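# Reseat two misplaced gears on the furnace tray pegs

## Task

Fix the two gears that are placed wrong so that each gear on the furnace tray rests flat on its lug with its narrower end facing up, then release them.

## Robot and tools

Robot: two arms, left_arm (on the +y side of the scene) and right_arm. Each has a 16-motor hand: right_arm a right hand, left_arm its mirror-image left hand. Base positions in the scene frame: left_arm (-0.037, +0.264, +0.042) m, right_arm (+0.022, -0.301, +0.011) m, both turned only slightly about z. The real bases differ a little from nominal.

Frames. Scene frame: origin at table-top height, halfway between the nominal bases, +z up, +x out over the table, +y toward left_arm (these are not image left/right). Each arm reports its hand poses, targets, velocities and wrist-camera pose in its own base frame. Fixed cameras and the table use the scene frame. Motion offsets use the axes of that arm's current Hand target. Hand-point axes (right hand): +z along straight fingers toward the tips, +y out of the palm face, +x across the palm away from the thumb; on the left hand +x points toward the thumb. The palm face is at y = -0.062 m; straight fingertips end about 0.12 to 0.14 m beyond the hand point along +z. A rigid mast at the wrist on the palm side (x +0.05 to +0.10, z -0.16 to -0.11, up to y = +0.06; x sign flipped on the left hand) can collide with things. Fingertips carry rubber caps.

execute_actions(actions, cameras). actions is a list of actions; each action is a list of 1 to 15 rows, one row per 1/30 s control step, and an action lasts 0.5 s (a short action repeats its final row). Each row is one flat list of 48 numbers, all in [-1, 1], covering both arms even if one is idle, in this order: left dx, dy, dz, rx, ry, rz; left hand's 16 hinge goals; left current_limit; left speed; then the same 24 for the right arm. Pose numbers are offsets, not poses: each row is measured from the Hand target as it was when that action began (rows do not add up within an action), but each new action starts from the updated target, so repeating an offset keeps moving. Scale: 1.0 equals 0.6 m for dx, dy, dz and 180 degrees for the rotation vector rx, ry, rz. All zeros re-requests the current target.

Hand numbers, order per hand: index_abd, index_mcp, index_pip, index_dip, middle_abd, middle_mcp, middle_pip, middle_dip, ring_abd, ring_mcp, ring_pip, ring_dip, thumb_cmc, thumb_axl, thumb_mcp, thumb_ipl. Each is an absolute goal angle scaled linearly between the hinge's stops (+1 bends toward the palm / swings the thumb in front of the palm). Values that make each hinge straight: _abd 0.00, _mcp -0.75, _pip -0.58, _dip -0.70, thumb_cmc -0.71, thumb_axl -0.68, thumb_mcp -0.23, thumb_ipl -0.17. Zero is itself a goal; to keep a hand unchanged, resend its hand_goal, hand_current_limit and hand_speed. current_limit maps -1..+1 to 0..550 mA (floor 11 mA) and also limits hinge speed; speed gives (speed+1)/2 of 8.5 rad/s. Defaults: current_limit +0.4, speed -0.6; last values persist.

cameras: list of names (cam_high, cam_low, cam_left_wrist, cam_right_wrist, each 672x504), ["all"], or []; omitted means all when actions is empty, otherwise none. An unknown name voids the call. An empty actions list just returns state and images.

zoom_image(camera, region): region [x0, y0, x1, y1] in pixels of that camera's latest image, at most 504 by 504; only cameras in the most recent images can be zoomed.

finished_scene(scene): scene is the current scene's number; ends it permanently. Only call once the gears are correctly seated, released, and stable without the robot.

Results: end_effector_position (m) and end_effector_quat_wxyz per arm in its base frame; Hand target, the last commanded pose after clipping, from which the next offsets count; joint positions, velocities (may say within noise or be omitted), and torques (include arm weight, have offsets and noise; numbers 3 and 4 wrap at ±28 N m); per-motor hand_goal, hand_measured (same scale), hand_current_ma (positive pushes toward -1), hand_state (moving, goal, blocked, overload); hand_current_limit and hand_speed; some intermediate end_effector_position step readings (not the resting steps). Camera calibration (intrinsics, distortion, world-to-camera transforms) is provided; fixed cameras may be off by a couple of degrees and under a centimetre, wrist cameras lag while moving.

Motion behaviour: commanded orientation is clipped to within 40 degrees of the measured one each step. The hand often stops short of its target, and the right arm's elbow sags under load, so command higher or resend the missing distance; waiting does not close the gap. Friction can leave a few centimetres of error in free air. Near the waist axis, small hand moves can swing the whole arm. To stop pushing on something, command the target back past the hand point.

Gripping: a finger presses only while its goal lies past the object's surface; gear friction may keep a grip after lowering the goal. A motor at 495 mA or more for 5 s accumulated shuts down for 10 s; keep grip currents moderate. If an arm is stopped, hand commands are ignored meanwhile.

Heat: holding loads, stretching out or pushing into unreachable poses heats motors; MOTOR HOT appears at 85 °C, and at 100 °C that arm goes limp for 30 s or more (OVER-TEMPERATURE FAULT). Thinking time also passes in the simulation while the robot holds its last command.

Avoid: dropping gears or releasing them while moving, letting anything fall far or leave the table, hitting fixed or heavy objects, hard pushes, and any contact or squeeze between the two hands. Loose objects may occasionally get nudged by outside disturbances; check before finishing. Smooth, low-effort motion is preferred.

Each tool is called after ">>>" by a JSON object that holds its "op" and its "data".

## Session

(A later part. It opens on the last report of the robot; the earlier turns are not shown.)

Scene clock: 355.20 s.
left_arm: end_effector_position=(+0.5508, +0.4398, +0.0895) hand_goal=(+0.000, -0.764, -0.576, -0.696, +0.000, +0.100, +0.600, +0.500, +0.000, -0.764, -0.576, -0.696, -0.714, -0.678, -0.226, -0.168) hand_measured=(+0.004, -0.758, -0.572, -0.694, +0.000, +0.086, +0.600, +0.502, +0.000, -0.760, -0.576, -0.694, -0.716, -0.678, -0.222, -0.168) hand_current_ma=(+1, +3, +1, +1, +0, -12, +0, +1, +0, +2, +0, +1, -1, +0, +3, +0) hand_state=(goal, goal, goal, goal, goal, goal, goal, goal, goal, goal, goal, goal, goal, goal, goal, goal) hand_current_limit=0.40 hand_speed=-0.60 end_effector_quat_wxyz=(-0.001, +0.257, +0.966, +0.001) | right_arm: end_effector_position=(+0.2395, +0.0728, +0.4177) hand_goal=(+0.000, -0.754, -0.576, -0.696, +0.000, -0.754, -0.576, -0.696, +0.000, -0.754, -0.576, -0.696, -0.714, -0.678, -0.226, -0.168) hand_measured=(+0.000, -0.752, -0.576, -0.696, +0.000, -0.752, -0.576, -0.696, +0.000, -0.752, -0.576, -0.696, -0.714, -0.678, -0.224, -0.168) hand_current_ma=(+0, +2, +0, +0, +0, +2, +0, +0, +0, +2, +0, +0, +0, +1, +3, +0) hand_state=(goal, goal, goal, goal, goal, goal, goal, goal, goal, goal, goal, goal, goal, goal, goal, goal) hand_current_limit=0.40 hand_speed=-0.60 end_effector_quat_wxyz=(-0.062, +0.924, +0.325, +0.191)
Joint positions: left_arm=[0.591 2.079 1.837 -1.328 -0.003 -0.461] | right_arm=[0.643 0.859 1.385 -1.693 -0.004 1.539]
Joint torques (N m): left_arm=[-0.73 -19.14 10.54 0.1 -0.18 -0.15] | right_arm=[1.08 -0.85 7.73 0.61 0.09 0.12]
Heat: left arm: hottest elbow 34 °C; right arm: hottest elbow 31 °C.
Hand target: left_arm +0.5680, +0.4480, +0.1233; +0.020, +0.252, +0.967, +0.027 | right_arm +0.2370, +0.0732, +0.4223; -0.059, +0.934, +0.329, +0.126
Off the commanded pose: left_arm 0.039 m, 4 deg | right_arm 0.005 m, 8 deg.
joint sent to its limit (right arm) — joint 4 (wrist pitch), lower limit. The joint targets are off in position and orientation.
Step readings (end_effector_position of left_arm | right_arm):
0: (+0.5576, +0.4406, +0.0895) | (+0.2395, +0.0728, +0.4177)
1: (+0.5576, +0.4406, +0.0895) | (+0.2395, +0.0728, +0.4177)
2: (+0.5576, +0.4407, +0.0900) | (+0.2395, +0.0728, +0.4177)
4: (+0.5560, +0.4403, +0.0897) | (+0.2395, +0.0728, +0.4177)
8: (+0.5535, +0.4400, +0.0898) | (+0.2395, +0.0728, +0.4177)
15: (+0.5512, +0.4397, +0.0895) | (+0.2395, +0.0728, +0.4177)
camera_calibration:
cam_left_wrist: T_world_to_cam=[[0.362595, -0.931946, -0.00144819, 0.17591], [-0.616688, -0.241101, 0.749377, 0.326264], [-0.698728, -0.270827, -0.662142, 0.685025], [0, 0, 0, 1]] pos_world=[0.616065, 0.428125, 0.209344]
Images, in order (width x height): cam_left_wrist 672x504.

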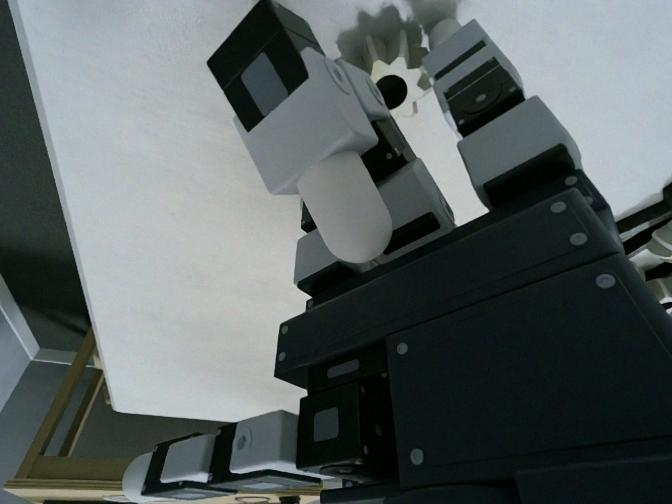

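>>> {"op": "execute_actions", "data": {"actions": [[[0,0,0,0,0,0,0.08,-0.76,-0.576,-0.696,0,0.1,0.6,0.5,-0.08,-0.76,-0.576,-0.696,-0.714,-0.678,-0.226,-0.168,0.4,-0.85,0,0,0,0,0,0,0,-0.754,-0.576,-0.696,0,-0.754,-0.576,-0.696,0,-0.754,-0.576,-0.696,-0.714,-0.678,-0.226,-0.168,0.4,-0.6]],[[0,0,0,0,0,0,0.36,-0.76,-0.576,-0.696,0,0.1,0.6,0.5,-0.36,-0.76,-0.576,-0.696,-0.714,-0.678,-0.226,-0.168,0.79,-0.9,0,0,0,0,0,0,0,-0.754,-0.576,-0.696,0,-0.754,-0.576,-0.696,0,-0.754,-0.576,-0.696,-0.714,-0.678,-0.226,-0.168,0.4,-0.6]],[[0,0,0,0,0,0,0.36,-0.76,-0.576,-0.696,0,0.1,0.6,0.5,-0.36,-0.76,-0.576,-0.696,-0.714,-0.678,-0.226,-0.168,0.79,-0.9,0,0,0,0,0,0,0,-0.754,-0.576,-0.696,0,-0.754,-0.576,-0.696,0,-0.754,-0.576,-0.696,-0.714,-0.678,-0.226,-0.168,0.4,-0.6]],[[0,0,0,0,0,0,0.36,-0.76,-0.576,-0.696,0,0.1,0.6,0.5,-0.36,-0.76,-0.576,-0.696,-0.714,-0.678,-0.226,-0.168,0.79,-0.9,0,0,0,0,0,0,0,-0.754,-0.576,-0.696,0,-0.754,-0.576,-0.696,0,-0.754,-0.576,-0.696,-0.714,-0.678,-0.226,-0.168,0.4,-0.6]]], "cameras": ["cam_left_wrist"]}}

>>> {"op": "zoom_image", "data": {"camera": "cam_left_wrist", "region": [320, 10, 460, 120]}}

Scene clock: 357.93 s.
left_arm: end_effector_position=(+0.5520, +0.4377, +0.0893) hand_goal=(+0.360, -0.760, -0.576, -0.696, +0.000, +0.100, +0.600, +0.500, -0.360, -0.760, -0.576, -0.696, -0.714, -0.678, -0.226, -0.168) hand_measured=(+0.098, -0.758, -0.576, -0.694, +0.000, +0.086, +0.600, +0.502, -0.094, -0.754, -0.574, -0.694, -0.716, -0.678, -0.222, -0.168) hand_current_ma=(-492, +0, +0, +0, +0, -12, +0, +1, +492, +3, +1, +1, -1, +0, +3, +0) hand_state=(blocked, goal, goal, goal, goal, goal, goal, goal, blocked, goal, goal, goal, goal, goal, goal, goal) hand_current_limit=0.79 hand_speed=-0.90 end_effector_quat_wxyz=(-0.001, +0.258, +0.966, +0.000) | right_arm: end_effector_position=(+0.2395, +0.0728, +0.4177) hand_goal=(+0.000, -0.754, -0.576, -0.696, +0.000, -0.754, -0.576, -0.696, +0.000, -0.754, -0.576, -0.696, -0.714, -0.678, -0.226, -0.168) hand_measured=(+0.000, -0.752, -0.576, -0.696, +0.000, -0.752, -0.576, -0.696, +0.000, -0.752, -0.576, -0.696, -0.714, -0.678, -0.224, -0.168) hand_current_ma=(+0, +2, +0, +0, +0, +2, +0, +0, +0, +2, +0, +0, +0, +1, +3, +0) hand_state=(goal, goal, goal, goal, goal, goal, goal, goal, goal, goal, goal, goal, goal, goal, goal, goal) hand_current_limit=0.40 hand_speed=-0.60 end_effector_quat_wxyz=(-0.062, +0.924, +0.325, +0.191)
Joint positions: left_arm=[0.588 2.079 1.837 -1.33 -0.002 -0.461] | right_arm=[0.643 0.859 1.385 -1.693 -0.004 1.539]
Joint torques (N m): left_arm=[-0.73 -19.14 10.58 0.21 -0.27 -0.14] | right_arm=[0.97 -0.85 7.77 0.61 0.09 0.11]
Heat: left arm: hottest elbow 34 °C; right arm: hottest elbow 31 °C.
Hand target: left_arm +0.5680, +0.4480, +0.1233; +0.020, +0.252, +0.967, +0.027 | right_arm +0.2370, +0.0732, +0.4223; -0.059, +0.934, +0.329, +0.126
Off the commanded pose: left_arm 0.039 m, 4 deg | right_arm 0.005 m, 8 deg.
joint sent to its limit (right arm) — joint 4 (wrist pitch), lower limit. The joint targets are off in position and orientation.
Step readings (end_effector_position of left_arm | right_arm):
0: (+0.5508, +0.4398, +0.0895) | (+0.2395, +0.0728, +0.4177)
1: (+0.5508, +0.4398, +0.0895) | (+0.2395, +0.0728, +0.4177)
2: (+0.5508, +0.4398, +0.0895) | (+0.2395, +0.0728, +0.4177)
4: (+0.5510, +0.4396, +0.0894) | (+0.2395, +0.0728, +0.4177)
8: (+0.5520, +0.4383, +0.0896) | (+0.2395, +0.0728, +0.4177)
15: (+0.5517, +0.4387, +0.0894) | (+0.2395, +0.0728, +0.4177)
16: (+0.5517, +0.4387, +0.0894) | (+0.2395, +0.0728, +0.4177)
17: (+0.5517, +0.4387, +0.0894) | (+0.2395, +0.0728, +0.4177)
19: (+0.5523, +0.4379, +0.0894) | (+0.2395, +0.0728, +0.4177)
23: (+0.5523, +0.4379, +0.0894) | (+0.2395, +0.0728, +0.4177)
30: (+0.5520, +0.4377, +0.0893) | (+0.2395, +0.0728, +0.4177)
31: (+0.5520, +0.4377, +0.0893) | (+0.2395, +0.0728, +0.4177)
32: (+0.5520, +0.4377, +0.0893) | (+0.2395, +0.0728, +0.4177)
34: (+0.5520, +0.4377, +0.0893) | (+0.2395, +0.0728, +0.4177)
38: (+0.5520, +0.4377, +0.0893) | (+0.2395, +0.0728, +0.4177)
45: (+0.5520, +0.4377, +0.0893) | (+0.2395, +0.0728, +0.4177)
46: (+0.5520, +0.4377, +0.0893) | (+0.2395, +0.0728, +0.4177)
47: (+0.5520, +0.4377, +0.0893) | (+0.2395, +0.0728, +0.4177)
49: (+0.5520, +0.4377, +0.0893) | (+0.2395, +0.0728, +0.4177)
53: (+0.5520, +0.4377, +0.0893) | (+0.2395, +0.0728, +0.4177)
60: (+0.5520, +0.4377, +0.0893) | (+0.2395, +0.0728, +0.4177)
camera_calibration:
cam_left_wrist: T_world_to_cam=[[0.359779, -0.933038, 0.000447963, 0.175424], [-0.617075, -0.237584, 0.750181, 0.325169], [-0.699841, -0.270176, -0.661232, 0.685477], [0, 0, 0, 1]] pos_world=[0.617265, 0.426131, 0.209245]
Images, in order (width x height): cam_left_wrist 672x504.

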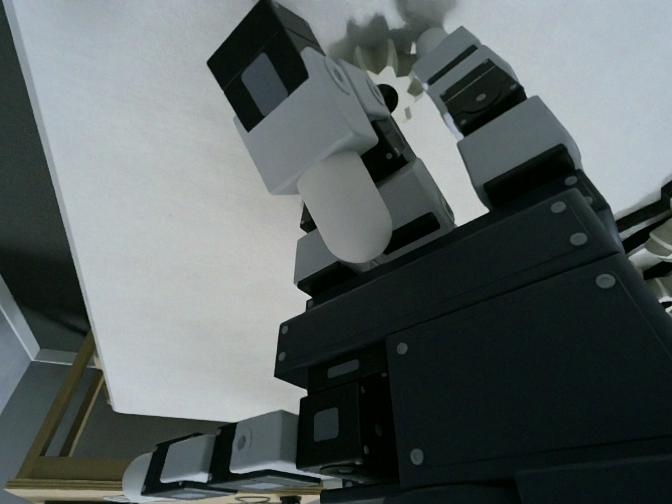

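Scaled by 3.600 from the camera's 672x504 image, which has a finer 960x720 frame.

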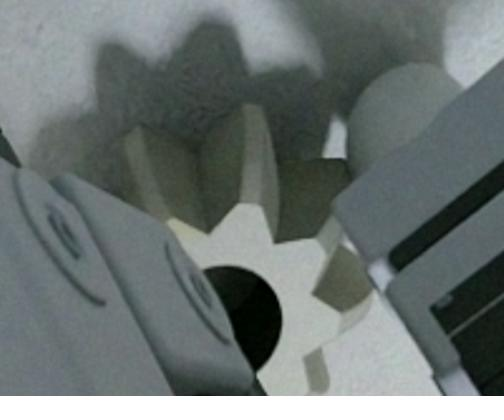

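>>> {"op": "execute_actions", "data": {"actions": [[[0,0.004,-0.01,0,0,0,0.36,-0.76,-0.576,-0.696,0,0.1,0.6,0.5,-0.36,-0.76,-0.576,-0.696,-0.714,-0.678,-0.226,-0.168,0.79,-0.9,0,0,0,0,0,0,0,-0.754,-0.576,-0.696,0,-0.754,-0.576,-0.696,0,-0.754,-0.576,-0.696,-0.714,-0.678,-0.226,-0.168,0.4,-0.6]],[[0,0.003,-0.007,0,0,0,0.36,-0.76,-0.576,-0.696,0,0.1,0.6,0.5,-0.36,-0.76,-0.576,-0.696,-0.714,-0.678,-0.226,-0.168,0.79,-0.9,0,0,0,0,0,0,0,-0.754,-0.576,-0.696,0,-0.754,-0.576,-0.696,0,-0.754,-0.576,-0.696,-0.714,-0.678,-0.226,-0.168,0.4,-0.6]],[[0,0.003,-0.01,0,0,0,0.36,-0.76,-0.576,-0.696,0,0.1,0.6,0.5,-0.36,-0.76,-0.576,-0.696,-0.714,-0.678,-0.226,-0.168,0.79,-0.9,0,0,0,0,0,0,0,-0.754,-0.576,-0.696,0,-0.754,-0.576,-0.696,0,-0.754,-0.576,-0.696,-0.714,-0.678,-0.226,-0.168,0.4,-0.6]]], "cameras": ["cam_left_wrist"]}}

>>> {"op": "zoom_image", "data": {"camera": "cam_left_wrist", "region": [320, 10, 460, 120]}}

Scene clock: 360.27 s.
left_arm: end_effector_position=(+0.5514, +0.4373, +0.0922) hand_goal=(+0.360, -0.760, -0.576, -0.696, +0.000, +0.100, +0.600, +0.500, -0.360, -0.760, -0.576, -0.696, -0.714, -0.678, -0.226, -0.168) hand_measured=(+0.098, -0.758, -0.576, -0.694, +0.000, +0.086, +0.600, +0.502, -0.094, -0.754, -0.574, -0.694, -0.716, -0.678, -0.222, -0.168) hand_current_ma=(-492, +1, +0, +0, +0, -12, +0, +1, +492, +3, +1, +1, -1, +0, +3, +0) hand_state=(blocked, goal, goal, goal, goal, goal, goal, goal, blocked, goal, goal, goal, goal, goal, goal, goal) hand_current_limit=0.79 hand_speed=-0.90 end_effector_quat_wxyz=(-0.009, +0.258, +0.966, -0.009) | right_arm: end_effector_position=(+0.2395, +0.0728, +0.4177) hand_goal=(+0.000, -0.754, -0.576, -0.696, +0.000, -0.754, -0.576, -0.696, +0.000, -0.754, -0.576, -0.696, -0.714, -0.678, -0.226, -0.168) hand_measured=(+0.000, -0.752, -0.576, -0.696, +0.000, -0.752, -0.576, -0.696, +0.000, -0.752, -0.576, -0.696, -0.714, -0.678, -0.224, -0.168) hand_current_ma=(+0, +2, +0, +0, +0, +2, +0, +0, +0, +2, +0, +0, +0, +1, +3, +0) hand_state=(goal, goal, goal, goal, goal, goal, goal, goal, goal, goal, goal, goal, goal, goal, goal, goal) hand_current_limit=0.40 hand_speed=-0.60 end_effector_quat_wxyz=(-0.062, +0.924, +0.325, +0.191)
Joint positions: left_arm=[0.588 2.091 1.869 -1.374 -0.002 -0.461] | right_arm=[0.643 0.859 1.385 -1.693 -0.004 1.539]
Joint torques (N m): left_arm=[-0.79 -20.25 11.64 0.05 -0.27 -0.1] | right_arm=[0.97 -0.79 7.75 0.61 0.08 0.13]
Heat: left arm: hottest elbow 35 °C; right arm: hottest elbow 31 °C.
Hand target: left_arm +0.5701, +0.4525, +0.1398; +0.020, +0.252, +0.967, +0.027 | right_arm +0.2370, +0.0732, +0.4223; -0.059, +0.934, +0.329, +0.126
Off the commanded pose: left_arm 0.053 m, 5 deg | right_arm 0.005 m, 8 deg.
joint sent to its limit (right arm) — joint 4 (wrist pitch), lower limit. The joint targets are off in position and orientation.
Step readings (end_effector_position of left_arm | right_arm):
0: (+0.5520, +0.4377, +0.0893) | (+0.2395, +0.0728, +0.4177)
1: (+0.5520, +0.4377, +0.0893) | (+0.2395, +0.0728, +0.4177)
2: (+0.5520, +0.4377, +0.0893) | (+0.2395, +0.0728, +0.4177)
4: (+0.5519, +0.4376, +0.0893) | (+0.2395, +0.0728, +0.4177)
8: (+0.5514, +0.4373, +0.0892) | (+0.2395, +0.0728, +0.4177)
15: (+0.5512, +0.4371, +0.0887) | (+0.2395, +0.0728, +0.4177)
16: (+0.5512, +0.4371, +0.0887) | (+0.2395, +0.0728, +0.4177)
17: (+0.5513, +0.4372, +0.0892) | (+0.2395, +0.0728, +0.4177)
19: (+0.5511, +0.4371, +0.0892) | (+0.2395, +0.0728, +0.4177)
23: (+0.5514, +0.4373, +0.0899) | (+0.2395, +0.0728, +0.4177)
30: (+0.5511, +0.4370, +0.0888) | (+0.2395, +0.0728, +0.4177)
31: (+0.5512, +0.4371, +0.0893) | (+0.2395, +0.0728, +0.4177)
32: (+0.5509, +0.4369, +0.0893) | (+0.2395, +0.0728, +0.4177)
34: (+0.5511, +0.4371, +0.0899) | (+0.2395, +0.0728, +0.4177)
38: (+0.5511, +0.4371, +0.0905) | (+0.2395, +0.0728, +0.4177)
45: (+0.5517, +0.4375, +0.0923) | (+0.2395, +0.0728, +0.4177)
camera_calibration:
cam_left_wrist: T_world_to_cam=[[0.359819, -0.933004, 0.00577008, 0.174693], [-0.60162, -0.227283, 0.765765, 0.308112], [-0.71315, -0.279008, -0.643095, 0.696399], [0, 0, 0, 1]] pos_world=[0.619146, 0.427319, 0.210901]
Images, in order (width x height): cam_left_wrist 672x504.

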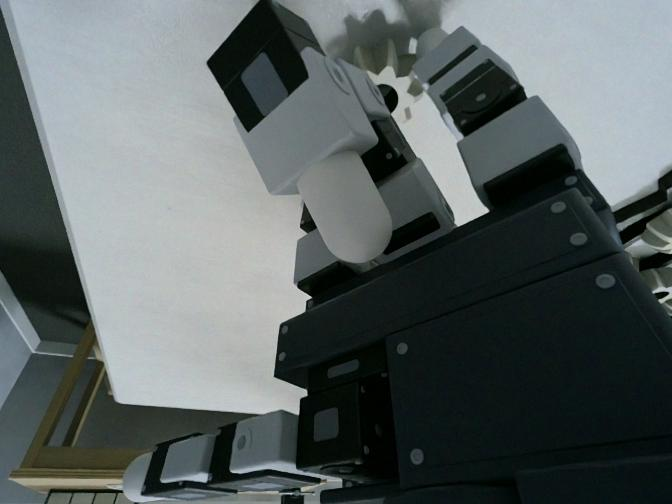

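Scaled by 3.600 from the camera's 672x504 image, which has a finer 960x720 frame.

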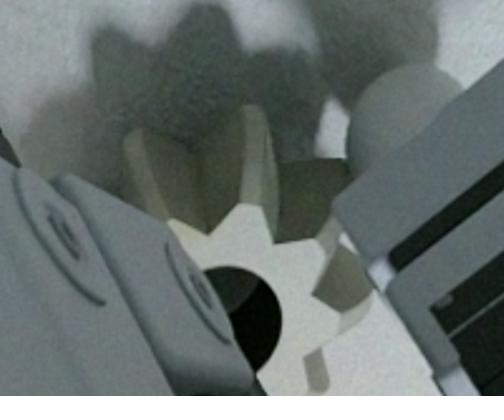

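>>> {"op": "execute_actions", "data": {"actions": [[[0,0.003,-0.015,0,0,0,0.36,-0.76,-0.576,-0.696,0,0.1,0.6,0.5,-0.36,-0.76,-0.576,-0.696,-0.714,-0.678,-0.226,-0.168,0.79,-0.9,0,0,0,0,0,0,0,-0.754,-0.576,-0.696,0,-0.754,-0.576,-0.696,0,-0.754,-0.576,-0.696,-0.714,-0.678,-0.226,-0.168,0.4,-0.6]],[[0,0.003,-0.02,0,0,0,0.36,-0.76,-0.576,-0.696,0,0.1,0.6,0.5,-0.36,-0.76,-0.576,-0.696,-0.714,-0.678,-0.226,-0.168,0.79,-0.9,0,0,0,0,0,0,0,-0.754,-0.576,-0.696,0,-0.754,-0.576,-0.696,0,-0.754,-0.576,-0.696,-0.714,-0.678,-0.226,-0.168,0.4,-0.6]],[[0,0.003,-0.025,0,0,0,0.36,-0.76,-0.576,-0.696,0,0.1,0.6,0.5,-0.36,-0.76,-0.576,-0.696,-0.714,-0.678,-0.226,-0.168,0.79,-0.9,0,0,0,0,0,0,0,-0.754,-0.576,-0.696,0,-0.754,-0.576,-0.696,0,-0.754,-0.576,-0.696,-0.714,-0.678,-0.226,-0.168,0.4,-0.6]],[[0,0.002,-0.025,0,0,0,0.36,-0.76,-0.576,-0.696,0,0.1,0.6,0.5,-0.36,-0.76,-0.576,-0.696,-0.714,-0.678,-0.226,-0.168,0.79,-0.9,0,0,0,0,0,0,0,-0.754,-0.576,-0.696,0,-0.754,-0.576,-0.696,0,-0.754,-0.576,-0.696,-0.714,-0.678,-0.226,-0.168,0.4,-0.6]],[[0,0.001,-0.025,0,0,0,0.36,-0.76,-0.576,-0.696,0,0.1,0.6,0.5,-0.36,-0.76,-0.576,-0.696,-0.714,-0.678,-0.226,-0.168,0.79,-0.9,0,0,0,0,0,0,0,-0.754,-0.576,-0.696,0,-0.754,-0.576,-0.696,0,-0.754,-0.576,-0.696,-0.714,-0.678,-0.226,-0.168,0.4,-0.6]],[[0,0,-0.025,0,0,0,0.36,-0.76,-0.576,-0.696,0,0.1,0.6,0.5,-0.36,-0.76,-0.576,-0.696,-0.714,-0.678,-0.226,-0.168,0.79,-0.9,0,0,0,0,0,0,0,-0.754,-0.576,-0.696,0,-0.754,-0.576,-0.696,0,-0.754,-0.576,-0.696,-0.714,-0.678,-0.226,-0.168,0.4,-0.6]]], "cameras": ["cam_left_wrist", "cam_high"]}}

>>> {"op": "zoom_image", "data": {"camera": "cam_left_wrist", "region": [320, 10, 460, 120]}}

Scene clock: 364.63 s.
left_arm: end_effector_position=(+0.5583, +0.4419, +0.1660) hand_goal=(+0.360, -0.760, -0.576, -0.696, +0.000, +0.100, +0.600, +0.500, -0.360, -0.760, -0.576, -0.696, -0.714, -0.678, -0.226, -0.168) hand_measured=(+0.098, -0.758, -0.576, -0.694, +0.000, +0.086, +0.600, +0.502, -0.094, -0.754, -0.574, -0.694, -0.716, -0.678, -0.222, -0.168) hand_current_ma=(-492, +1, +0, +0, +0, -12, +0, +1, +492, +3, +1, +1, -1, +0, +3, +0) hand_state=(blocked, goal, goal, goal, goal, goal, goal, goal, blocked, goal, goal, goal, goal, goal, goal, goal) hand_current_limit=0.79 hand_speed=-0.90 end_effector_quat_wxyz=(-0.012, +0.258, +0.966, -0.012) | right_arm: end_effector_position=(+0.2395, +0.0728, +0.4177) hand_goal=(+0.000, -0.754, -0.576, -0.696, +0.000, -0.754, -0.576, -0.696, +0.000, -0.754, -0.576, -0.696, -0.714, -0.678, -0.226, -0.168) hand_measured=(+0.000, -0.752, -0.576, -0.696, +0.000, -0.752, -0.576, -0.696, +0.000, -0.752, -0.576, -0.696, -0.714, -0.678, -0.224, -0.168) hand_current_ma=(+0, +2, +0, +0, +0, +2, +0, +0, +0, +2, +0, +0, +0, +1, +3, +0) hand_state=(goal, goal, goal, goal, goal, goal, goal, goal, goal, goal, goal, goal, goal, goal, goal, goal) hand_current_limit=0.40 hand_speed=-0.60 end_effector_quat_wxyz=(-0.062, +0.924, +0.325, +0.191)
Joint positions: left_arm=[0.588 2.096 2.073 -1.583 -0.002 -0.461] | right_arm=[0.643 0.859 1.385 -1.693 -0.004 1.539]
Joint torques (N m): left_arm=[-0.15 -21.3 11.85 0.06 -0.25 -0.06] | right_arm=[1.08 -0.85 7.73 0.62 0.09 0.11]
Heat: left arm: hottest elbow 35 °C; right arm: hottest elbow 31 °C.
Hand target: left_arm +0.5694, +0.4554, +0.2211; +0.020, +0.252, +0.967, +0.027 | right_arm +0.2370, +0.0732, +0.4223; -0.059, +0.934, +0.329, +0.126
Off the commanded pose: left_arm 0.058 m, 6 deg | right_arm 0.005 m, 8 deg.
joint sent to its limit (right arm) — joint 4 (wrist pitch), lower limit. The joint targets are off in position and orientation.
Step readings (end_effector_position of left_arm | right_arm):
0: (+0.5514, +0.4373, +0.0922) | (+0.2395, +0.0728, +0.4177)
1: (+0.5514, +0.4373, +0.0922) | (+0.2395, +0.0728, +0.4177)
2: (+0.5515, +0.4374, +0.0928) | (+0.2395, +0.0728, +0.4177)
4: (+0.5512, +0.4371, +0.0933) | (+0.2395, +0.0728, +0.4177)
8: (+0.5521, +0.4377, +0.0968) | (+0.2395, +0.0728, +0.4177)
15: (+0.5532, +0.4385, +0.0999) | (+0.2395, +0.0728, +0.4177)
16: (+0.5532, +0.4385, +0.0999) | (+0.2395, +0.0728, +0.4177)
17: (+0.5530, +0.4383, +0.1003) | (+0.2395, +0.0728, +0.4177)
19: (+0.5527, +0.4381, +0.1014) | (+0.2395, +0.0728, +0.4177)
23: (+0.5534, +0.4386, +0.1060) | (+0.2395, +0.0728, +0.4177)
30: (+0.5546, +0.4394, +0.1097) | (+0.2395, +0.0728, +0.4177)
31: (+0.5550, +0.4397, +0.1103) | (+0.2395, +0.0728, +0.4177)
32: (+0.5544, +0.4393, +0.1107) | (+0.2395, +0.0728, +0.4177)
34: (+0.5538, +0.4389, +0.1128) | (+0.2395, +0.0728, +0.4177)
38: (+0.5546, +0.4394, +0.1186) | (+0.2395, +0.0728, +0.4177)
45: (+0.5565, +0.4406, +0.1241) | (+0.2395, +0.0728, +0.4177)
46: (+0.5565, +0.4406, +0.1241) | (+0.2395, +0.0728, +0.4177)
47: (+0.5559, +0.4403, +0.1245) | (+0.2395, +0.0728, +0.4177)
49: (+0.5552, +0.4398, +0.1255) | (+0.2395, +0.0728, +0.4177)
53: (+0.5561, +0.4404, +0.1331) | (+0.2395, +0.0728, +0.4177)
60: (+0.5575, +0.4413, +0.1380) | (+0.2395, +0.0728, +0.4177)
61: (+0.5575, +0.4414, +0.1386) | (+0.2395, +0.0728, +0.4177)
62: (+0.5573, +0.4412, +0.1380) | (+0.2395, +0.0728, +0.4177)
64: (+0.5565, +0.4407, +0.1401) | (+0.2395, +0.0728, +0.4177)
68: (+0.5569, +0.4409, +0.1459) | (+0.2395, +0.0728, +0.4177)
75: (+0.5585, +0.4420, +0.1516) | (+0.2395, +0.0728, +0.4177)
76: (+0.5582, +0.4418, +0.1515) | (+0.2395, +0.0728, +0.4177)
77: (+0.5582, +0.4418, +0.1526) | (+0.2395, +0.0728, +0.4177)
79: (+0.5570, +0.4410, +0.1540) | (+0.2395, +0.0728, +0.4177)
83: (+0.5573, +0.4412, +0.1605) | (+0.2395, +0.0728, +0.4177)
90: (+0.5590, +0.4423, +0.1662) | (+0.2395, +0.0728, +0.4177)
camera_calibration:
cam_left_wrist: T_world_to_cam=[[0.359856, -0.932976, 0.00778487, 0.175705], [-0.59579, -0.223364, 0.771455, 0.250868], [-0.718009, -0.28225, -0.636237, 0.753059], [0, 0, 0, 1]] pos_world=[0.62694, 0.432514, 0.284222]
Images, in order (width x height): cam_high 672x504, cam_left_wrist 672x504.

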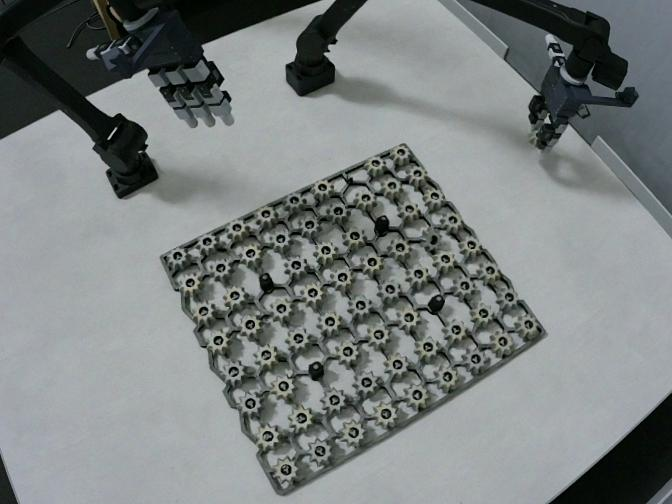

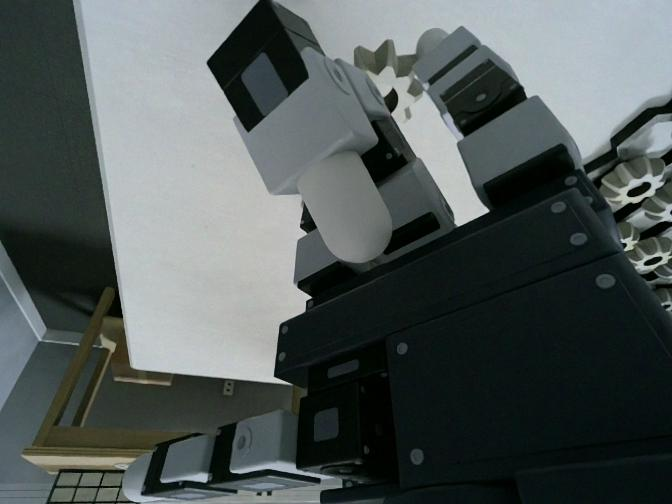

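Scaled by 3.600 from the camera's 672x504 image, which has a finer 960x720 frame.

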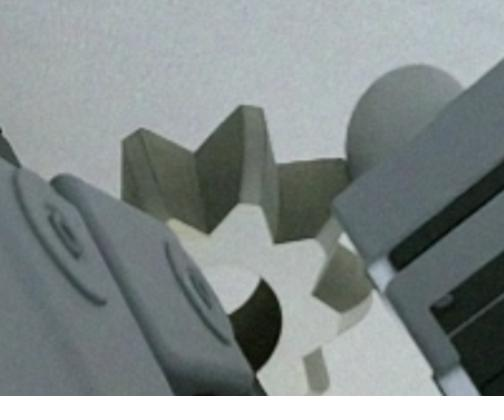

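>>> {"op": "execute_actions", "data": {"actions": [[[-0.0205,-0.0304,-0.0014,0,0,0.0037,0.36,-0.76,-0.576,-0.696,0,0.1,0.6,0.5,-0.36,-0.76,-0.576,-0.696,-0.714,-0.678,-0.226,-0.168,0.79,-0.9,0,0,0,0,0,0,0,-0.754,-0.576,-0.696,0,-0.754,-0.576,-0.696,0,-0.754,-0.576,-0.696,-0.714,-0.678,-0.226,-0.168,0.4,-0.6]],[[-0.0391,-0.0609,-0.0028,0,0,0.0074,0.36,-0.76,-0.576,-0.696,0,0.1,0.6,0.5,-0.36,-0.76,-0.576,-0.696,-0.714,-0.678,-0.226,-0.168,0.79,-0.9,0,0,0,0,0,0,0,-0.754,-0.576,-0.696,0,-0.754,-0.576,-0.696,0,-0.754,-0.576,-0.696,-0.714,-0.678,-0.226,-0.168,0.4,-0.6]],[[-0.0355,-0.061,-0.0029,0,0,0.0074,0.36,-0.76,-0.576,-0.696,0,0.1,0.6,0.5,-0.36,-0.76,-0.576,-0.696,-0.714,-0.678,-0.226,-0.168,0.79,-0.9,0,0,0,0,0,0,0,-0.754,-0.576,-0.696,0,-0.754,-0.576,-0.696,0,-0.754,-0.576,-0.696,-0.714,-0.678,-0.226,-0.168,0.4,-0.6]],[[-0.032,-0.0611,-0.0031,0,0,0.0074,0.36,-0.76,-0.576,-0.696,0,0.1,0.6,0.5,-0.36,-0.76,-0.576,-0.696,-0.714,-0.678,-0.226,-0.168,0.79,-0.9,0,0,0,0,0,0,0,-0.754,-0.576,-0.696,0,-0.754,-0.576,-0.696,0,-0.754,-0.576,-0.696,-0.714,-0.678,-0.226,-0.168,0.4,-0.6]],[[-0.0285,-0.061,-0.0032,0,0,0.0074,0.36,-0.76,-0.576,-0.696,0,0.1,0.6,0.5,-0.36,-0.76,-0.576,-0.696,-0.714,-0.678,-0.226,-0.168,0.79,-0.9,0,0,0,0,0,0,0,-0.754,-0.576,-0.696,0,-0.754,-0.576,-0.696,0,-0.754,-0.576,-0.696,-0.714,-0.678,-0.226,-0.168,0.4,-0.6]],[[-0.025,-0.0608,-0.0034,0,0,0.0074,0.36,-0.76,-0.576,-0.696,0,0.1,0.6,0.5,-0.36,-0.76,-0.576,-0.696,-0.714,-0.678,-0.226,-0.168,0.79,-0.9,0,0,0,0,0,0,0,-0.754,-0.576,-0.696,0,-0.754,-0.576,-0.696,0,-0.754,-0.576,-0.696,-0.714,-0.678,-0.226,-0.168,0.4,-0.6]],[[-0.0216,-0.0605,-0.0035,0,0,0.0074,0.36,-0.76,-0.576,-0.696,0,0.1,0.6,0.5,-0.36,-0.76,-0.576,-0.696,-0.714,-0.678,-0.226,-0.168,0.79,-0.9,0,0,0,0,0,0,0,-0.754,-0.576,-0.696,0,-0.754,-0.576,-0.696,0,-0.754,-0.576,-0.696,-0.714,-0.678,-0.226,-0.168,0.4,-0.6]]], "cameras": ["cam_left_wrist", "cam_high"]}}

Scene clock: 370.20 s.
left_arm: end_effector_position=(+0.5376, +0.1863, +0.1865) hand_goal=(+0.360, -0.760, -0.576, -0.696, +0.000, +0.100, +0.600, +0.500, -0.360, -0.760, -0.576, -0.696, -0.714, -0.678, -0.226, -0.168) hand_measured=(+0.098, -0.762, -0.576, -0.696, +0.000, +0.086, +0.600, +0.502, -0.096, -0.758, -0.574, -0.694, -0.716, -0.678, -0.222, -0.168) hand_current_ma=(-492, +0, +0, +0, +0, -12, +0, +1, +492, +0, +0, +0, +0, +0, +3, +0) hand_state=(blocked, goal, goal, goal, goal, goal, goal, goal, blocked, goal, goal, goal, goal, goal, goal, goal) hand_current_limit=0.79 hand_speed=-0.90 end_effector_quat_wxyz=(-0.015, +0.333, +0.943, +0.004) | right_arm: end_effector_position=(+0.2395, +0.0728, +0.4177) hand_goal=(+0.000, -0.754, -0.576, -0.696, +0.000, -0.754, -0.576, -0.696, +0.000, -0.754, -0.576, -0.696, -0.714, -0.678, -0.226, -0.168) hand_measured=(+0.000, -0.752, -0.576, -0.696, +0.000, -0.752, -0.576, -0.696, +0.000, -0.752, -0.576, -0.696, -0.714, -0.678, -0.224, -0.168) hand_current_ma=(+0, +2, +0, +0, +0, +2, +0, +0, +0, +2, +0, +0, +0, +1, +3, +0) hand_state=(goal, goal, goal, goal, goal, goal, goal, goal, goal, goal, goal, goal, goal, goal, goal, goal) hand_current_limit=0.40 hand_speed=-0.60 end_effector_quat_wxyz=(-0.062, +0.924, +0.325, +0.191)
Joint positions: left_arm=[0.201 1.709 1.544 -1.427 -0.022 -0.691] | right_arm=[0.643 0.859 1.385 -1.693 -0.004 1.539]
Joint torques (N m): left_arm=[-0.03 -17.08 7.87 0.65 -0.43 -0.16] | right_arm=[1.03 -0.79 7.72 0.64 0.08 0.11]
Heat: left arm: hottest elbow 35 °C; right arm: hottest elbow 31 °C.
Hand target: left_arm +0.5426, +0.1911, +0.2208; +0.017, +0.324, +0.945, +0.028 | right_arm +0.2370, +0.0732, +0.4223; -0.059, +0.934, +0.329, +0.126
Off the commanded pose: left_arm 0.035 m, 5 deg | right_arm 0.005 m, 8 deg.
joint sent to its limit (right arm) — joint 4 (wrist pitch), lower limit. The joint targets are off in position and orientation.
Step readings (end_effector_position of left_arm | right_arm):
0: (+0.5583, +0.4419, +0.1660) | (+0.2395, +0.0728, +0.4177)
1: (+0.5583, +0.4419, +0.1660) | (+0.2395, +0.0728, +0.4177)
2: (+0.5583, +0.4419, +0.1660) | (+0.2395, +0.0728, +0.4177)
4: (+0.5582, +0.4419, +0.1660) | (+0.2395, +0.0728, +0.4177)
8: (+0.5593, +0.4403, +0.1660) | (+0.2395, +0.0728, +0.4177)
15: (+0.5636, +0.4342, +0.1692) | (+0.2395, +0.0728, +0.4177)
16: (+0.5642, +0.4333, +0.1702) | (+0.2395, +0.0728, +0.4177)
17: (+0.5641, +0.4322, +0.1698) | (+0.2395, +0.0728, +0.4177)
19: (+0.5622, +0.4276, +0.1687) | (+0.2395, +0.0728, +0.4177)
23: (+0.5594, +0.4056, +0.1682) | (+0.2395, +0.0728, +0.4177)
30: (+0.5734, +0.3791, +0.1755) | (+0.2395, +0.0728, +0.4177)
31: (+0.5747, +0.3775, +0.1766) | (+0.2395, +0.0728, +0.4177)
32: (+0.5743, +0.3764, +0.1760) | (+0.2395, +0.0728, +0.4177)
34: (+0.5721, +0.3732, +0.1746) | (+0.2395, +0.0728, +0.4177)
38: (+0.5614, +0.3603, +0.1723) | (+0.2395, +0.0728, +0.4177)
45: (+0.5677, +0.3437, +0.1761) | (+0.2395, +0.0728, +0.4177)
46: (+0.5686, +0.3419, +0.1765) | (+0.2395, +0.0728, +0.4177)
47: (+0.5694, +0.3403, +0.1772) | (+0.2395, +0.0728, +0.4177)
49: (+0.5672, +0.3353, +0.1753) | (+0.2395, +0.0728, +0.4177)
53: (+0.5588, +0.3188, +0.1743) | (+0.2395, +0.0728, +0.4177)
60: (+0.5660, +0.2981, +0.1790) | (+0.2395, +0.0728, +0.4177)
61: (+0.5667, +0.2974, +0.1800) | (+0.2395, +0.0728, +0.4177)
62: (+0.5664, +0.2965, +0.1805) | (+0.2395, +0.0728, +0.4177)
64: (+0.5633, +0.2935, +0.1787) | (+0.2395, +0.0728, +0.4177)
68: (+0.5531, +0.2802, +0.1770) | (+0.2395, +0.0728, +0.4177)
75: (+0.5590, +0.2599, +0.1819) | (+0.2395, +0.0728, +0.4177)
76: (+0.5587, +0.2589, +0.1822) | (+0.2395, +0.0728, +0.4177)
77: (+0.5585, +0.2570, +0.1816) | (+0.2395, +0.0728, +0.4177)
79: (+0.5562, +0.2537, +0.1808) | (+0.2395, +0.0728, +0.4177)
83: (+0.5458, +0.2403, +0.1798) | (+0.2395, +0.0728, +0.4177)
90: (+0.5496, +0.2214, +0.1844) | (+0.2395, +0.0728, +0.4177)
91: (+0.5500, +0.2205, +0.1844) | (+0.2395, +0.0728, +0.4177)
92: (+0.5492, +0.2196, +0.1837) | (+0.2395, +0.0728, +0.4177)
94: (+0.5457, +0.2175, +0.1832) | (+0.2395, +0.0728, +0.4177)
98: (+0.5350, +0.2044, +0.1815) | (+0.2395, +0.0728, +0.4177)
105: (+0.5386, +0.1845, +0.1865) | (+0.2395, +0.0728, +0.4177)
camera_calibration:
cam_left_wrist: T_world_to_cam=[[0.209529, -0.977599, -0.0199585, 0.0388513], [-0.629092, -0.150403, 0.762641, 0.17165], [-0.748559, -0.147239, -0.646514, 0.6723], [0, 0, 0, 1]] pos_world=[0.603099, 0.162787, 0.304519]
Images, in order (width x height): cam_high 672x504, cam_left_wrist 672x504.

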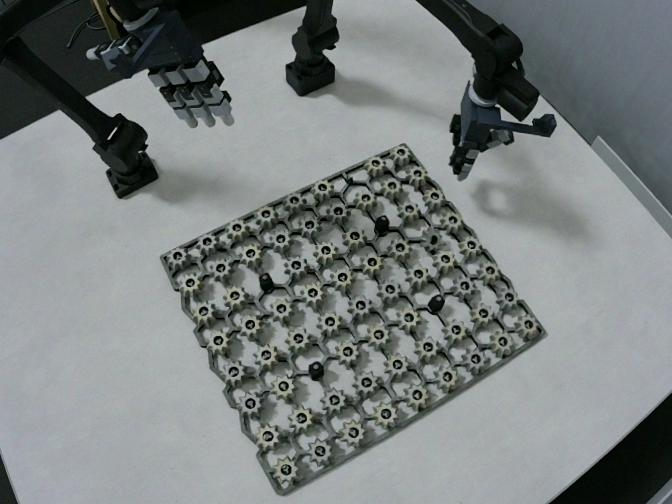

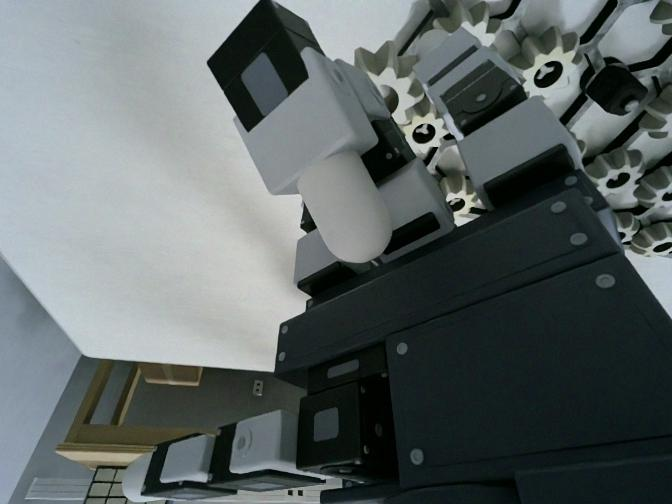

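>>> {"op": "execute_actions", "data": {"actions": [[[-0.0181,-0.0597,-0.0035,0,0,0.0074,0.36,-0.76,-0.576,-0.696,0,0.1,0.6,0.5,-0.36,-0.76,-0.576,-0.696,-0.714,-0.678,-0.226,-0.168,0.79,-0.9,0,0,0,0,0,0,0,-0.754,-0.576,-0.696,0,-0.754,-0.576,-0.696,0,-0.754,-0.576,-0.696,-0.714,-0.678,-0.226,-0.168,0.4,-0.6]],[[-0.0146,-0.059,-0.0036,0,0,0.0074,0.36,-0.76,-0.576,-0.696,0,0.1,0.6,0.5,-0.36,-0.76,-0.576,-0.696,-0.714,-0.678,-0.226,-0.168,0.79,-0.9,0,0,0,0,0,0,0,-0.754,-0.576,-0.696,0,-0.754,-0.576,-0.696,0,-0.754,-0.576,-0.696,-0.714,-0.678,-0.226,-0.168,0.4,-0.6]],[[-0.0115,-0.0582,-0.0037,0,0,0.0074,0.36,-0.76,-0.576,-0.696,0,0.1,0.6,0.5,-0.36,-0.76,-0.576,-0.696,-0.714,-0.678,-0.226,-0.168,0.79,-0.9,0,0,0,0,0,0,0,-0.754,-0.576,-0.696,0,-0.754,-0.576,-0.696,0,-0.754,-0.576,-0.696,-0.714,-0.678,-0.226,-0.168,0.4,-0.6]],[[-0.0082,-0.0573,-0.0037,0,0,0.0074,0.36,-0.76,-0.576,-0.696,0,0.1,0.6,0.5,-0.36,-0.76,-0.576,-0.696,-0.714,-0.678,-0.226,-0.168,0.79,-0.9,0,0,0,0,0,0,0,-0.754,-0.576,-0.696,0,-0.754,-0.576,-0.696,0,-0.754,-0.576,-0.696,-0.714,-0.678,-0.226,-0.168,0.4,-0.6]],[[-0.005,-0.0562,-0.0037,0,0,0.0074,0.36,-0.76,-0.576,-0.696,0,0.1,0.6,0.5,-0.36,-0.76,-0.576,-0.696,-0.714,-0.678,-0.226,-0.168,0.79,-0.9,0,0,0,0,0,0,0,-0.754,-0.576,-0.696,0,-0.754,-0.576,-0.696,0,-0.754,-0.576,-0.696,-0.714,-0.678,-0.226,-0.168,0.4,-0.6]],[[-0.002,-0.055,-0.0036,0,0,0.0074,0.36,-0.76,-0.576,-0.696,0,0.1,0.6,0.5,-0.36,-0.76,-0.576,-0.696,-0.714,-0.678,-0.226,-0.168,0.79,-0.9,0,0,0,0,0,0,0,-0.754,-0.576,-0.696,0,-0.754,-0.576,-0.696,0,-0.754,-0.576,-0.696,-0.714,-0.678,-0.226,-0.168,0.4,-0.6]]], "cameras": ["cam_left_wrist", "cam_high"]}}

Scene clock: 374.33 s.
left_arm: end_effector_position=(+0.4281, +0.0098, +0.1974) hand_goal=(+0.360, -0.760, -0.576, -0.696, +0.000, +0.100, +0.600, +0.500, -0.360, -0.760, -0.576, -0.696, -0.714, -0.678, -0.226, -0.168) hand_measured=(+0.098, -0.764, -0.578, -0.696, +0.000, +0.086, +0.600, +0.502, -0.098, -0.760, -0.576, -0.696, -0.716, -0.678, -0.222, -0.168) hand_current_ma=(-492, -1, -1, +0, +0, -12, +0, +1, +492, +0, +0, +0, +0, +0, +3, +0) hand_state=(blocked, goal, goal, goal, goal, goal, goal, goal, blocked, goal, goal, goal, goal, goal, goal, goal) hand_current_limit=0.79 hand_speed=-0.90 end_effector_quat_wxyz=(-0.013, +0.398, +0.917, +0.018) | right_arm: end_effector_position=(+0.2395, +0.0728, +0.4177) hand_goal=(+0.000, -0.754, -0.576, -0.696, +0.000, -0.754, -0.576, -0.696, +0.000, -0.754, -0.576, -0.696, -0.714, -0.678, -0.226, -0.168) hand_measured=(+0.000, -0.752, -0.576, -0.696, +0.000, -0.752, -0.576, -0.696, +0.000, -0.752, -0.576, -0.696, -0.714, -0.678, -0.224, -0.168) hand_current_ma=(+0, +2, +0, +0, +0, +2, +0, +0, +0, +2, +0, +0, +0, +1, +3, +0) hand_state=(goal, goal, goal, goal, goal, goal, goal, goal, goal, goal, goal, goal, goal, goal, goal, goal) hand_current_limit=0.40 hand_speed=-0.60 end_effector_quat_wxyz=(-0.062, +0.924, +0.325, +0.191)
Joint positions: left_arm=[-0.185 1.379 1.187 -1.396 -0.04 -0.938] | right_arm=[0.643 0.859 1.385 -1.693 -0.004 1.539]
Joint torques (N m): left_arm=[-0.32 -11.46 8.01 0.27 -0.49 -0.15] | right_arm=[1.03 -0.85 7.73 0.58 0.08 0.11]
Heat: left arm: hottest elbow 35 °C; right arm: hottest elbow 31 °C.
Hand target: left_arm +0.4333, +0.0120, +0.2209; +0.015, +0.390, +0.920, +0.029 | right_arm +0.2370, +0.0732, +0.4223; -0.059, +0.934, +0.329, +0.126
Off the commanded pose: left_arm 0.024 m, 4 deg | right_arm 0.005 m, 8 deg.
joint sent to its limit (right arm) — joint 4 (wrist pitch), lower limit. The joint targets are off in position and orientation.
Step readings (end_effector_position of left_arm | right_arm):
0: (+0.5376, +0.1863, +0.1865) | (+0.2395, +0.0728, +0.4177)
1: (+0.5372, +0.1862, +0.1858) | (+0.2395, +0.0728, +0.4177)
2: (+0.5366, +0.1862, +0.1858) | (+0.2395, +0.0728, +0.4177)
4: (+0.5326, +0.1845, +0.1848) | (+0.2395, +0.0728, +0.4177)
8: (+0.5218, +0.1694, +0.1832) | (+0.2395, +0.0728, +0.4177)
15: (+0.5249, +0.1494, +0.1885) | (+0.2395, +0.0728, +0.4177)
16: (+0.5251, +0.1486, +0.1885) | (+0.2395, +0.0728, +0.4177)
17: (+0.5240, +0.1486, +0.1883) | (+0.2395, +0.0728, +0.4177)
19: (+0.5201, +0.1471, +0.1867) | (+0.2395, +0.0728, +0.4177)
23: (+0.5072, +0.1360, +0.1853) | (+0.2395, +0.0728, +0.4177)
30: (+0.5092, +0.1175, +0.1903) | (+0.2395, +0.0728, +0.4177)
31: (+0.5092, +0.1168, +0.1903) | (+0.2395, +0.0728, +0.4177)
32: (+0.5077, +0.1168, +0.1900) | (+0.2395, +0.0728, +0.4177)
34: (+0.5041, +0.1159, +0.1889) | (+0.2395, +0.0728, +0.4177)
38: (+0.4909, +0.1043, +0.1874) | (+0.2395, +0.0728, +0.4177)
45: (+0.4911, +0.0866, +0.1921) | (+0.2395, +0.0728, +0.4177)
46: (+0.4911, +0.0866, +0.1921) | (+0.2395, +0.0728, +0.4177)
47: (+0.4902, +0.0867, +0.1916) | (+0.2395, +0.0728, +0.4177)
49: (+0.4860, +0.0861, +0.1903) | (+0.2395, +0.0728, +0.4177)
53: (+0.4723, +0.0751, +0.1901) | (+0.2395, +0.0728, +0.4177)
60: (+0.4718, +0.0583, +0.1945) | (+0.2395, +0.0728, +0.4177)
61: (+0.4718, +0.0583, +0.1945) | (+0.2395, +0.0728, +0.4177)
62: (+0.4709, +0.0585, +0.1940) | (+0.2395, +0.0728, +0.4177)
64: (+0.4663, +0.0585, +0.1918) | (+0.2395, +0.0728, +0.4177)
68: (+0.4521, +0.0476, +0.1917) | (+0.2395, +0.0728, +0.4177)
75: (+0.4503, +0.0322, +0.1956) | (+0.2395, +0.0728, +0.4177)
76: (+0.4501, +0.0329, +0.1956) | (+0.2395, +0.0728, +0.4177)
77: (+0.4492, +0.0332, +0.1950) | (+0.2395, +0.0728, +0.4177)
79: (+0.4456, +0.0327, +0.1946) | (+0.2395, +0.0728, +0.4177)
83: (+0.4314, +0.0219, +0.1945) | (+0.2395, +0.0728, +0.4177)
90: (+0.4286, +0.0088, +0.1974) | (+0.2395, +0.0728, +0.4177)
camera_calibration:
cam_left_wrist: T_world_to_cam=[[0.0713241, -0.996597, -0.041322, -0.0470105], [-0.653081, -0.0779721, 0.753263, 0.079288], [-0.753922, -0.0267392, -0.65642, 0.574443], [0, 0, 0, 1]] pos_world=[0.488219, -0.0253081, 0.315408]
Images, in order (width x height): cam_high 672x504, cam_left_wrist 672x504.

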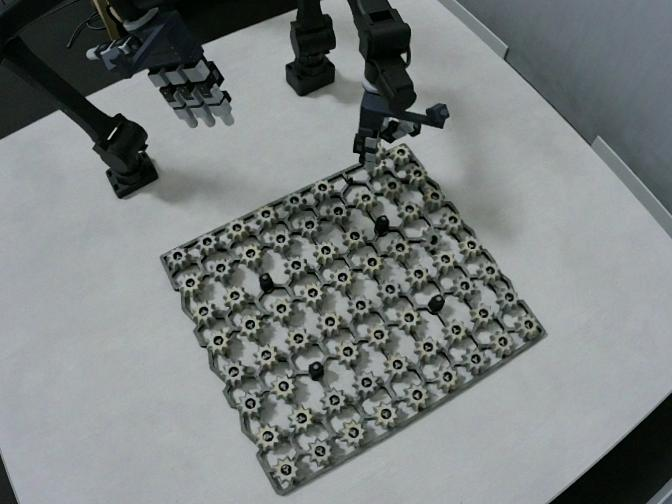

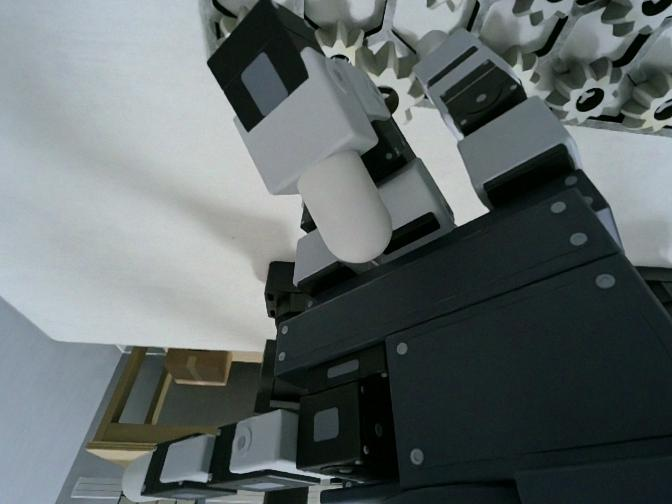

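>>> {"op": "zoom_image", "data": {"camera": "cam_high", "region": [310, 130, 430, 230]}}

>>> {"op": "zoom_image", "data": {"camera": "cam_left_wrist", "region": [200, 0, 504, 150]}}

Scaled by 4.200 from the camera's 672x504 image, which has a finer 960x720 frame.

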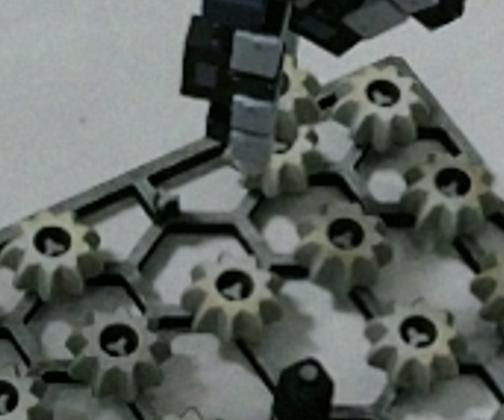

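Scaled by 1.658 from the camera's 672x504 image, which has a finer 960x720 frame.

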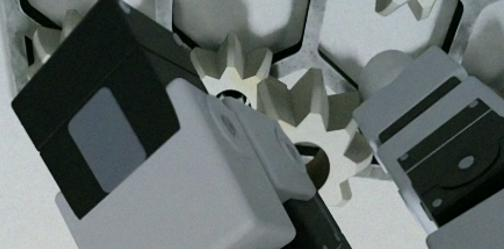

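>>> {"op": "execute_actions", "data": {"actions": [[[-0.0118,-0.0369,-0.0023,0,0,0.0045,0.36,-0.76,-0.576,-0.696,0,0.1,0.6,0.5,-0.36,-0.76,-0.576,-0.696,-0.714,-0.678,-0.226,-0.168,0.79,-0.9,0,0,0,0,0,0,0,-0.754,-0.576,-0.696,0,-0.754,-0.576,-0.696,0,-0.754,-0.576,-0.696,-0.714,-0.678,-0.226,-0.168,0.4,-0.6]],[[-0.0118,-0.0369,-0.0023,0,0,0.0045,0.36,-0.76,-0.576,-0.696,0,0.1,0.6,0.5,-0.36,-0.76,-0.576,-0.696,-0.714,-0.678,-0.226,-0.168,0.79,-0.9,0,0,0,0,0,0,0,-0.754,-0.576,-0.696,0,-0.754,-0.576,-0.696,0,-0.754,-0.576,-0.696,-0.714,-0.678,-0.226,-0.168,0.4,-0.6]]], "cameras": ["cam_left_wrist", "cam_high"]}}

>>> {"op": "zoom_image", "data": {"camera": "cam_high", "region": [310, 130, 430, 230]}}

>>> {"op": "zoom_image", "data": {"camera": "cam_left_wrist", "region": [200, 0, 504, 150]}}

Scene clock: 377.97 s.
left_arm: end_effector_position=(+0.4085, -0.0302, +0.1985) hand_goal=(+0.360, -0.760, -0.576, -0.696, +0.000, +0.100, +0.600, +0.500, -0.360, -0.760, -0.576, -0.696, -0.714, -0.678, -0.226, -0.168) hand_measured=(+0.098, -0.764, -0.578, -0.696, +0.000, +0.086, +0.600, +0.502, -0.098, -0.760, -0.576, -0.696, -0.716, -0.678, -0.222, -0.168) hand_current_ma=(-492, -1, +0, +0, +0, -12, +0, +1, +492, +0, +0, +0, +0, +0, +3, +0) hand_state=(blocked, goal, goal, goal, goal, goal, goal, goal, blocked, goal, goal, goal, goal, goal, goal, goal) hand_current_limit=0.79 hand_speed=-0.90 end_effector_quat_wxyz=(-0.011, +0.410, +0.912, +0.022) | right_arm: end_effector_position=(+0.2395, +0.0728, +0.4177) hand_goal=(+0.000, -0.754, -0.576, -0.696, +0.000, -0.754, -0.576, -0.696, +0.000, -0.754, -0.576, -0.696, -0.714, -0.678, -0.226, -0.168) hand_measured=(+0.000, -0.752, -0.576, -0.696, +0.000, -0.752, -0.576, -0.696, +0.000, -0.752, -0.576, -0.696, -0.714, -0.678, -0.224, -0.168) hand_current_ma=(+0, +2, +0, +0, +0, +2, +0, +0, +0, +2, +0, +0, +0, +1, +3, +0) hand_state=(goal, goal, goal, goal, goal, goal, goal, goal, goal, goal, goal, goal, goal, goal, goal, goal) hand_current_limit=0.40 hand_speed=-0.60 end_effector_quat_wxyz=(-0.062, +0.924, +0.325, +0.191)
Joint positions: left_arm=[-0.3 1.346 1.154 -1.396 -0.046 -1.027] | right_arm=[0.643 0.859 1.385 -1.693 -0.004 1.539]
Joint torques (N m): left_arm=[-0.44 -10.99 7.9 0.05 -0.47 -0.13] | right_arm=[0.97 -0.85 7.72 0.61 0.09 0.11]
Heat: left arm: hottest elbow 35 °C; right arm: hottest elbow 31 °C.
Hand target: left_arm +0.4110, -0.0289, +0.2208; +0.015, +0.402, +0.915, +0.029 | right_arm +0.2370, +0.0732, +0.4223; -0.059, +0.934, +0.329, +0.126
Off the commanded pose: left_arm 0.022 m, 3 deg | right_arm 0.005 m, 8 deg.
joint sent to its limit (right arm) — joint 4 (wrist pitch), lower limit. The joint targets are off in position and orientation.
Step readings (end_effector_position of left_arm | right_arm):
0: (+0.4281, +0.0098, +0.1974) | (+0.2395, +0.0728, +0.4177)
1: (+0.4281, +0.0098, +0.1974) | (+0.2395, +0.0728, +0.4177)
2: (+0.4274, +0.0100, +0.1968) | (+0.2395, +0.0728, +0.4177)
4: (+0.4259, +0.0100, +0.1973) | (+0.2395, +0.0728, +0.4177)
8: (+0.4209, -0.0001, +0.1966) | (+0.2395, +0.0728, +0.4177)
15: (+0.4191, -0.0110, +0.1978) | (+0.2395, +0.0728, +0.4177)
16: (+0.4190, -0.0103, +0.1978) | (+0.2395, +0.0728, +0.4177)
17: (+0.4183, -0.0100, +0.1972) | (+0.2395, +0.0728, +0.4177)
19: (+0.4160, -0.0103, +0.1976) | (+0.2395, +0.0728, +0.4177)
23: (+0.4108, -0.0205, +0.1972) | (+0.2395, +0.0728, +0.4177)
30: (+0.4089, -0.0311, +0.1984) | (+0.2395, +0.0728, +0.4177)
camera_calibration:
cam_left_wrist: T_world_to_cam=[[0.0454605, -0.997861, -0.0469695, -0.073637], [-0.66032, -0.0652979, 0.74814, 0.0669453], [-0.749607, -0.00299592, -0.661877, 0.559226], [0, 0, 0, 1]] pos_world=[0.466753, -0.0674327, 0.316596]
Images, in order (width x height): cam_high 672x504, cam_left_wrist 672x504.

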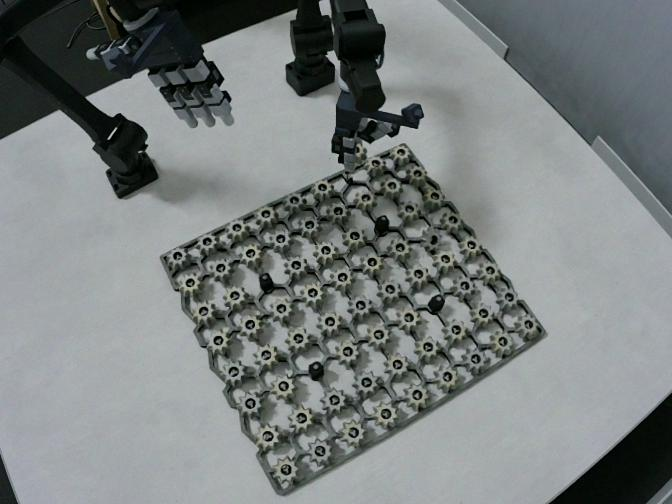

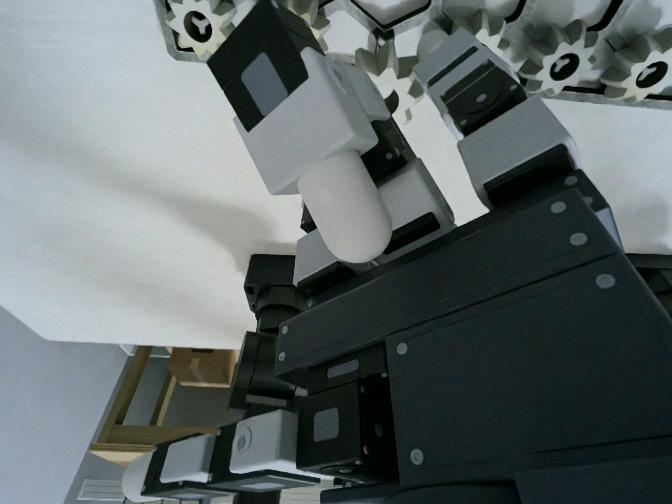

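Scaled by 4.200 from the camera's 672x504 image, which has a finer 960x720 frame.

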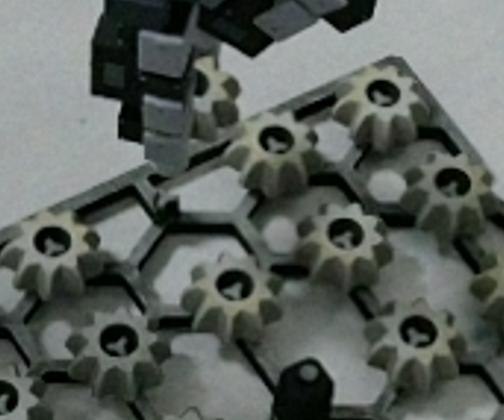

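Scaled by 1.658 from the camera's 672x504 image, which has a finer 960x720 frame.

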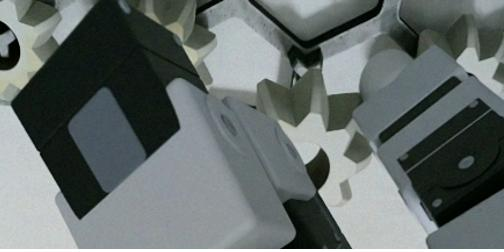

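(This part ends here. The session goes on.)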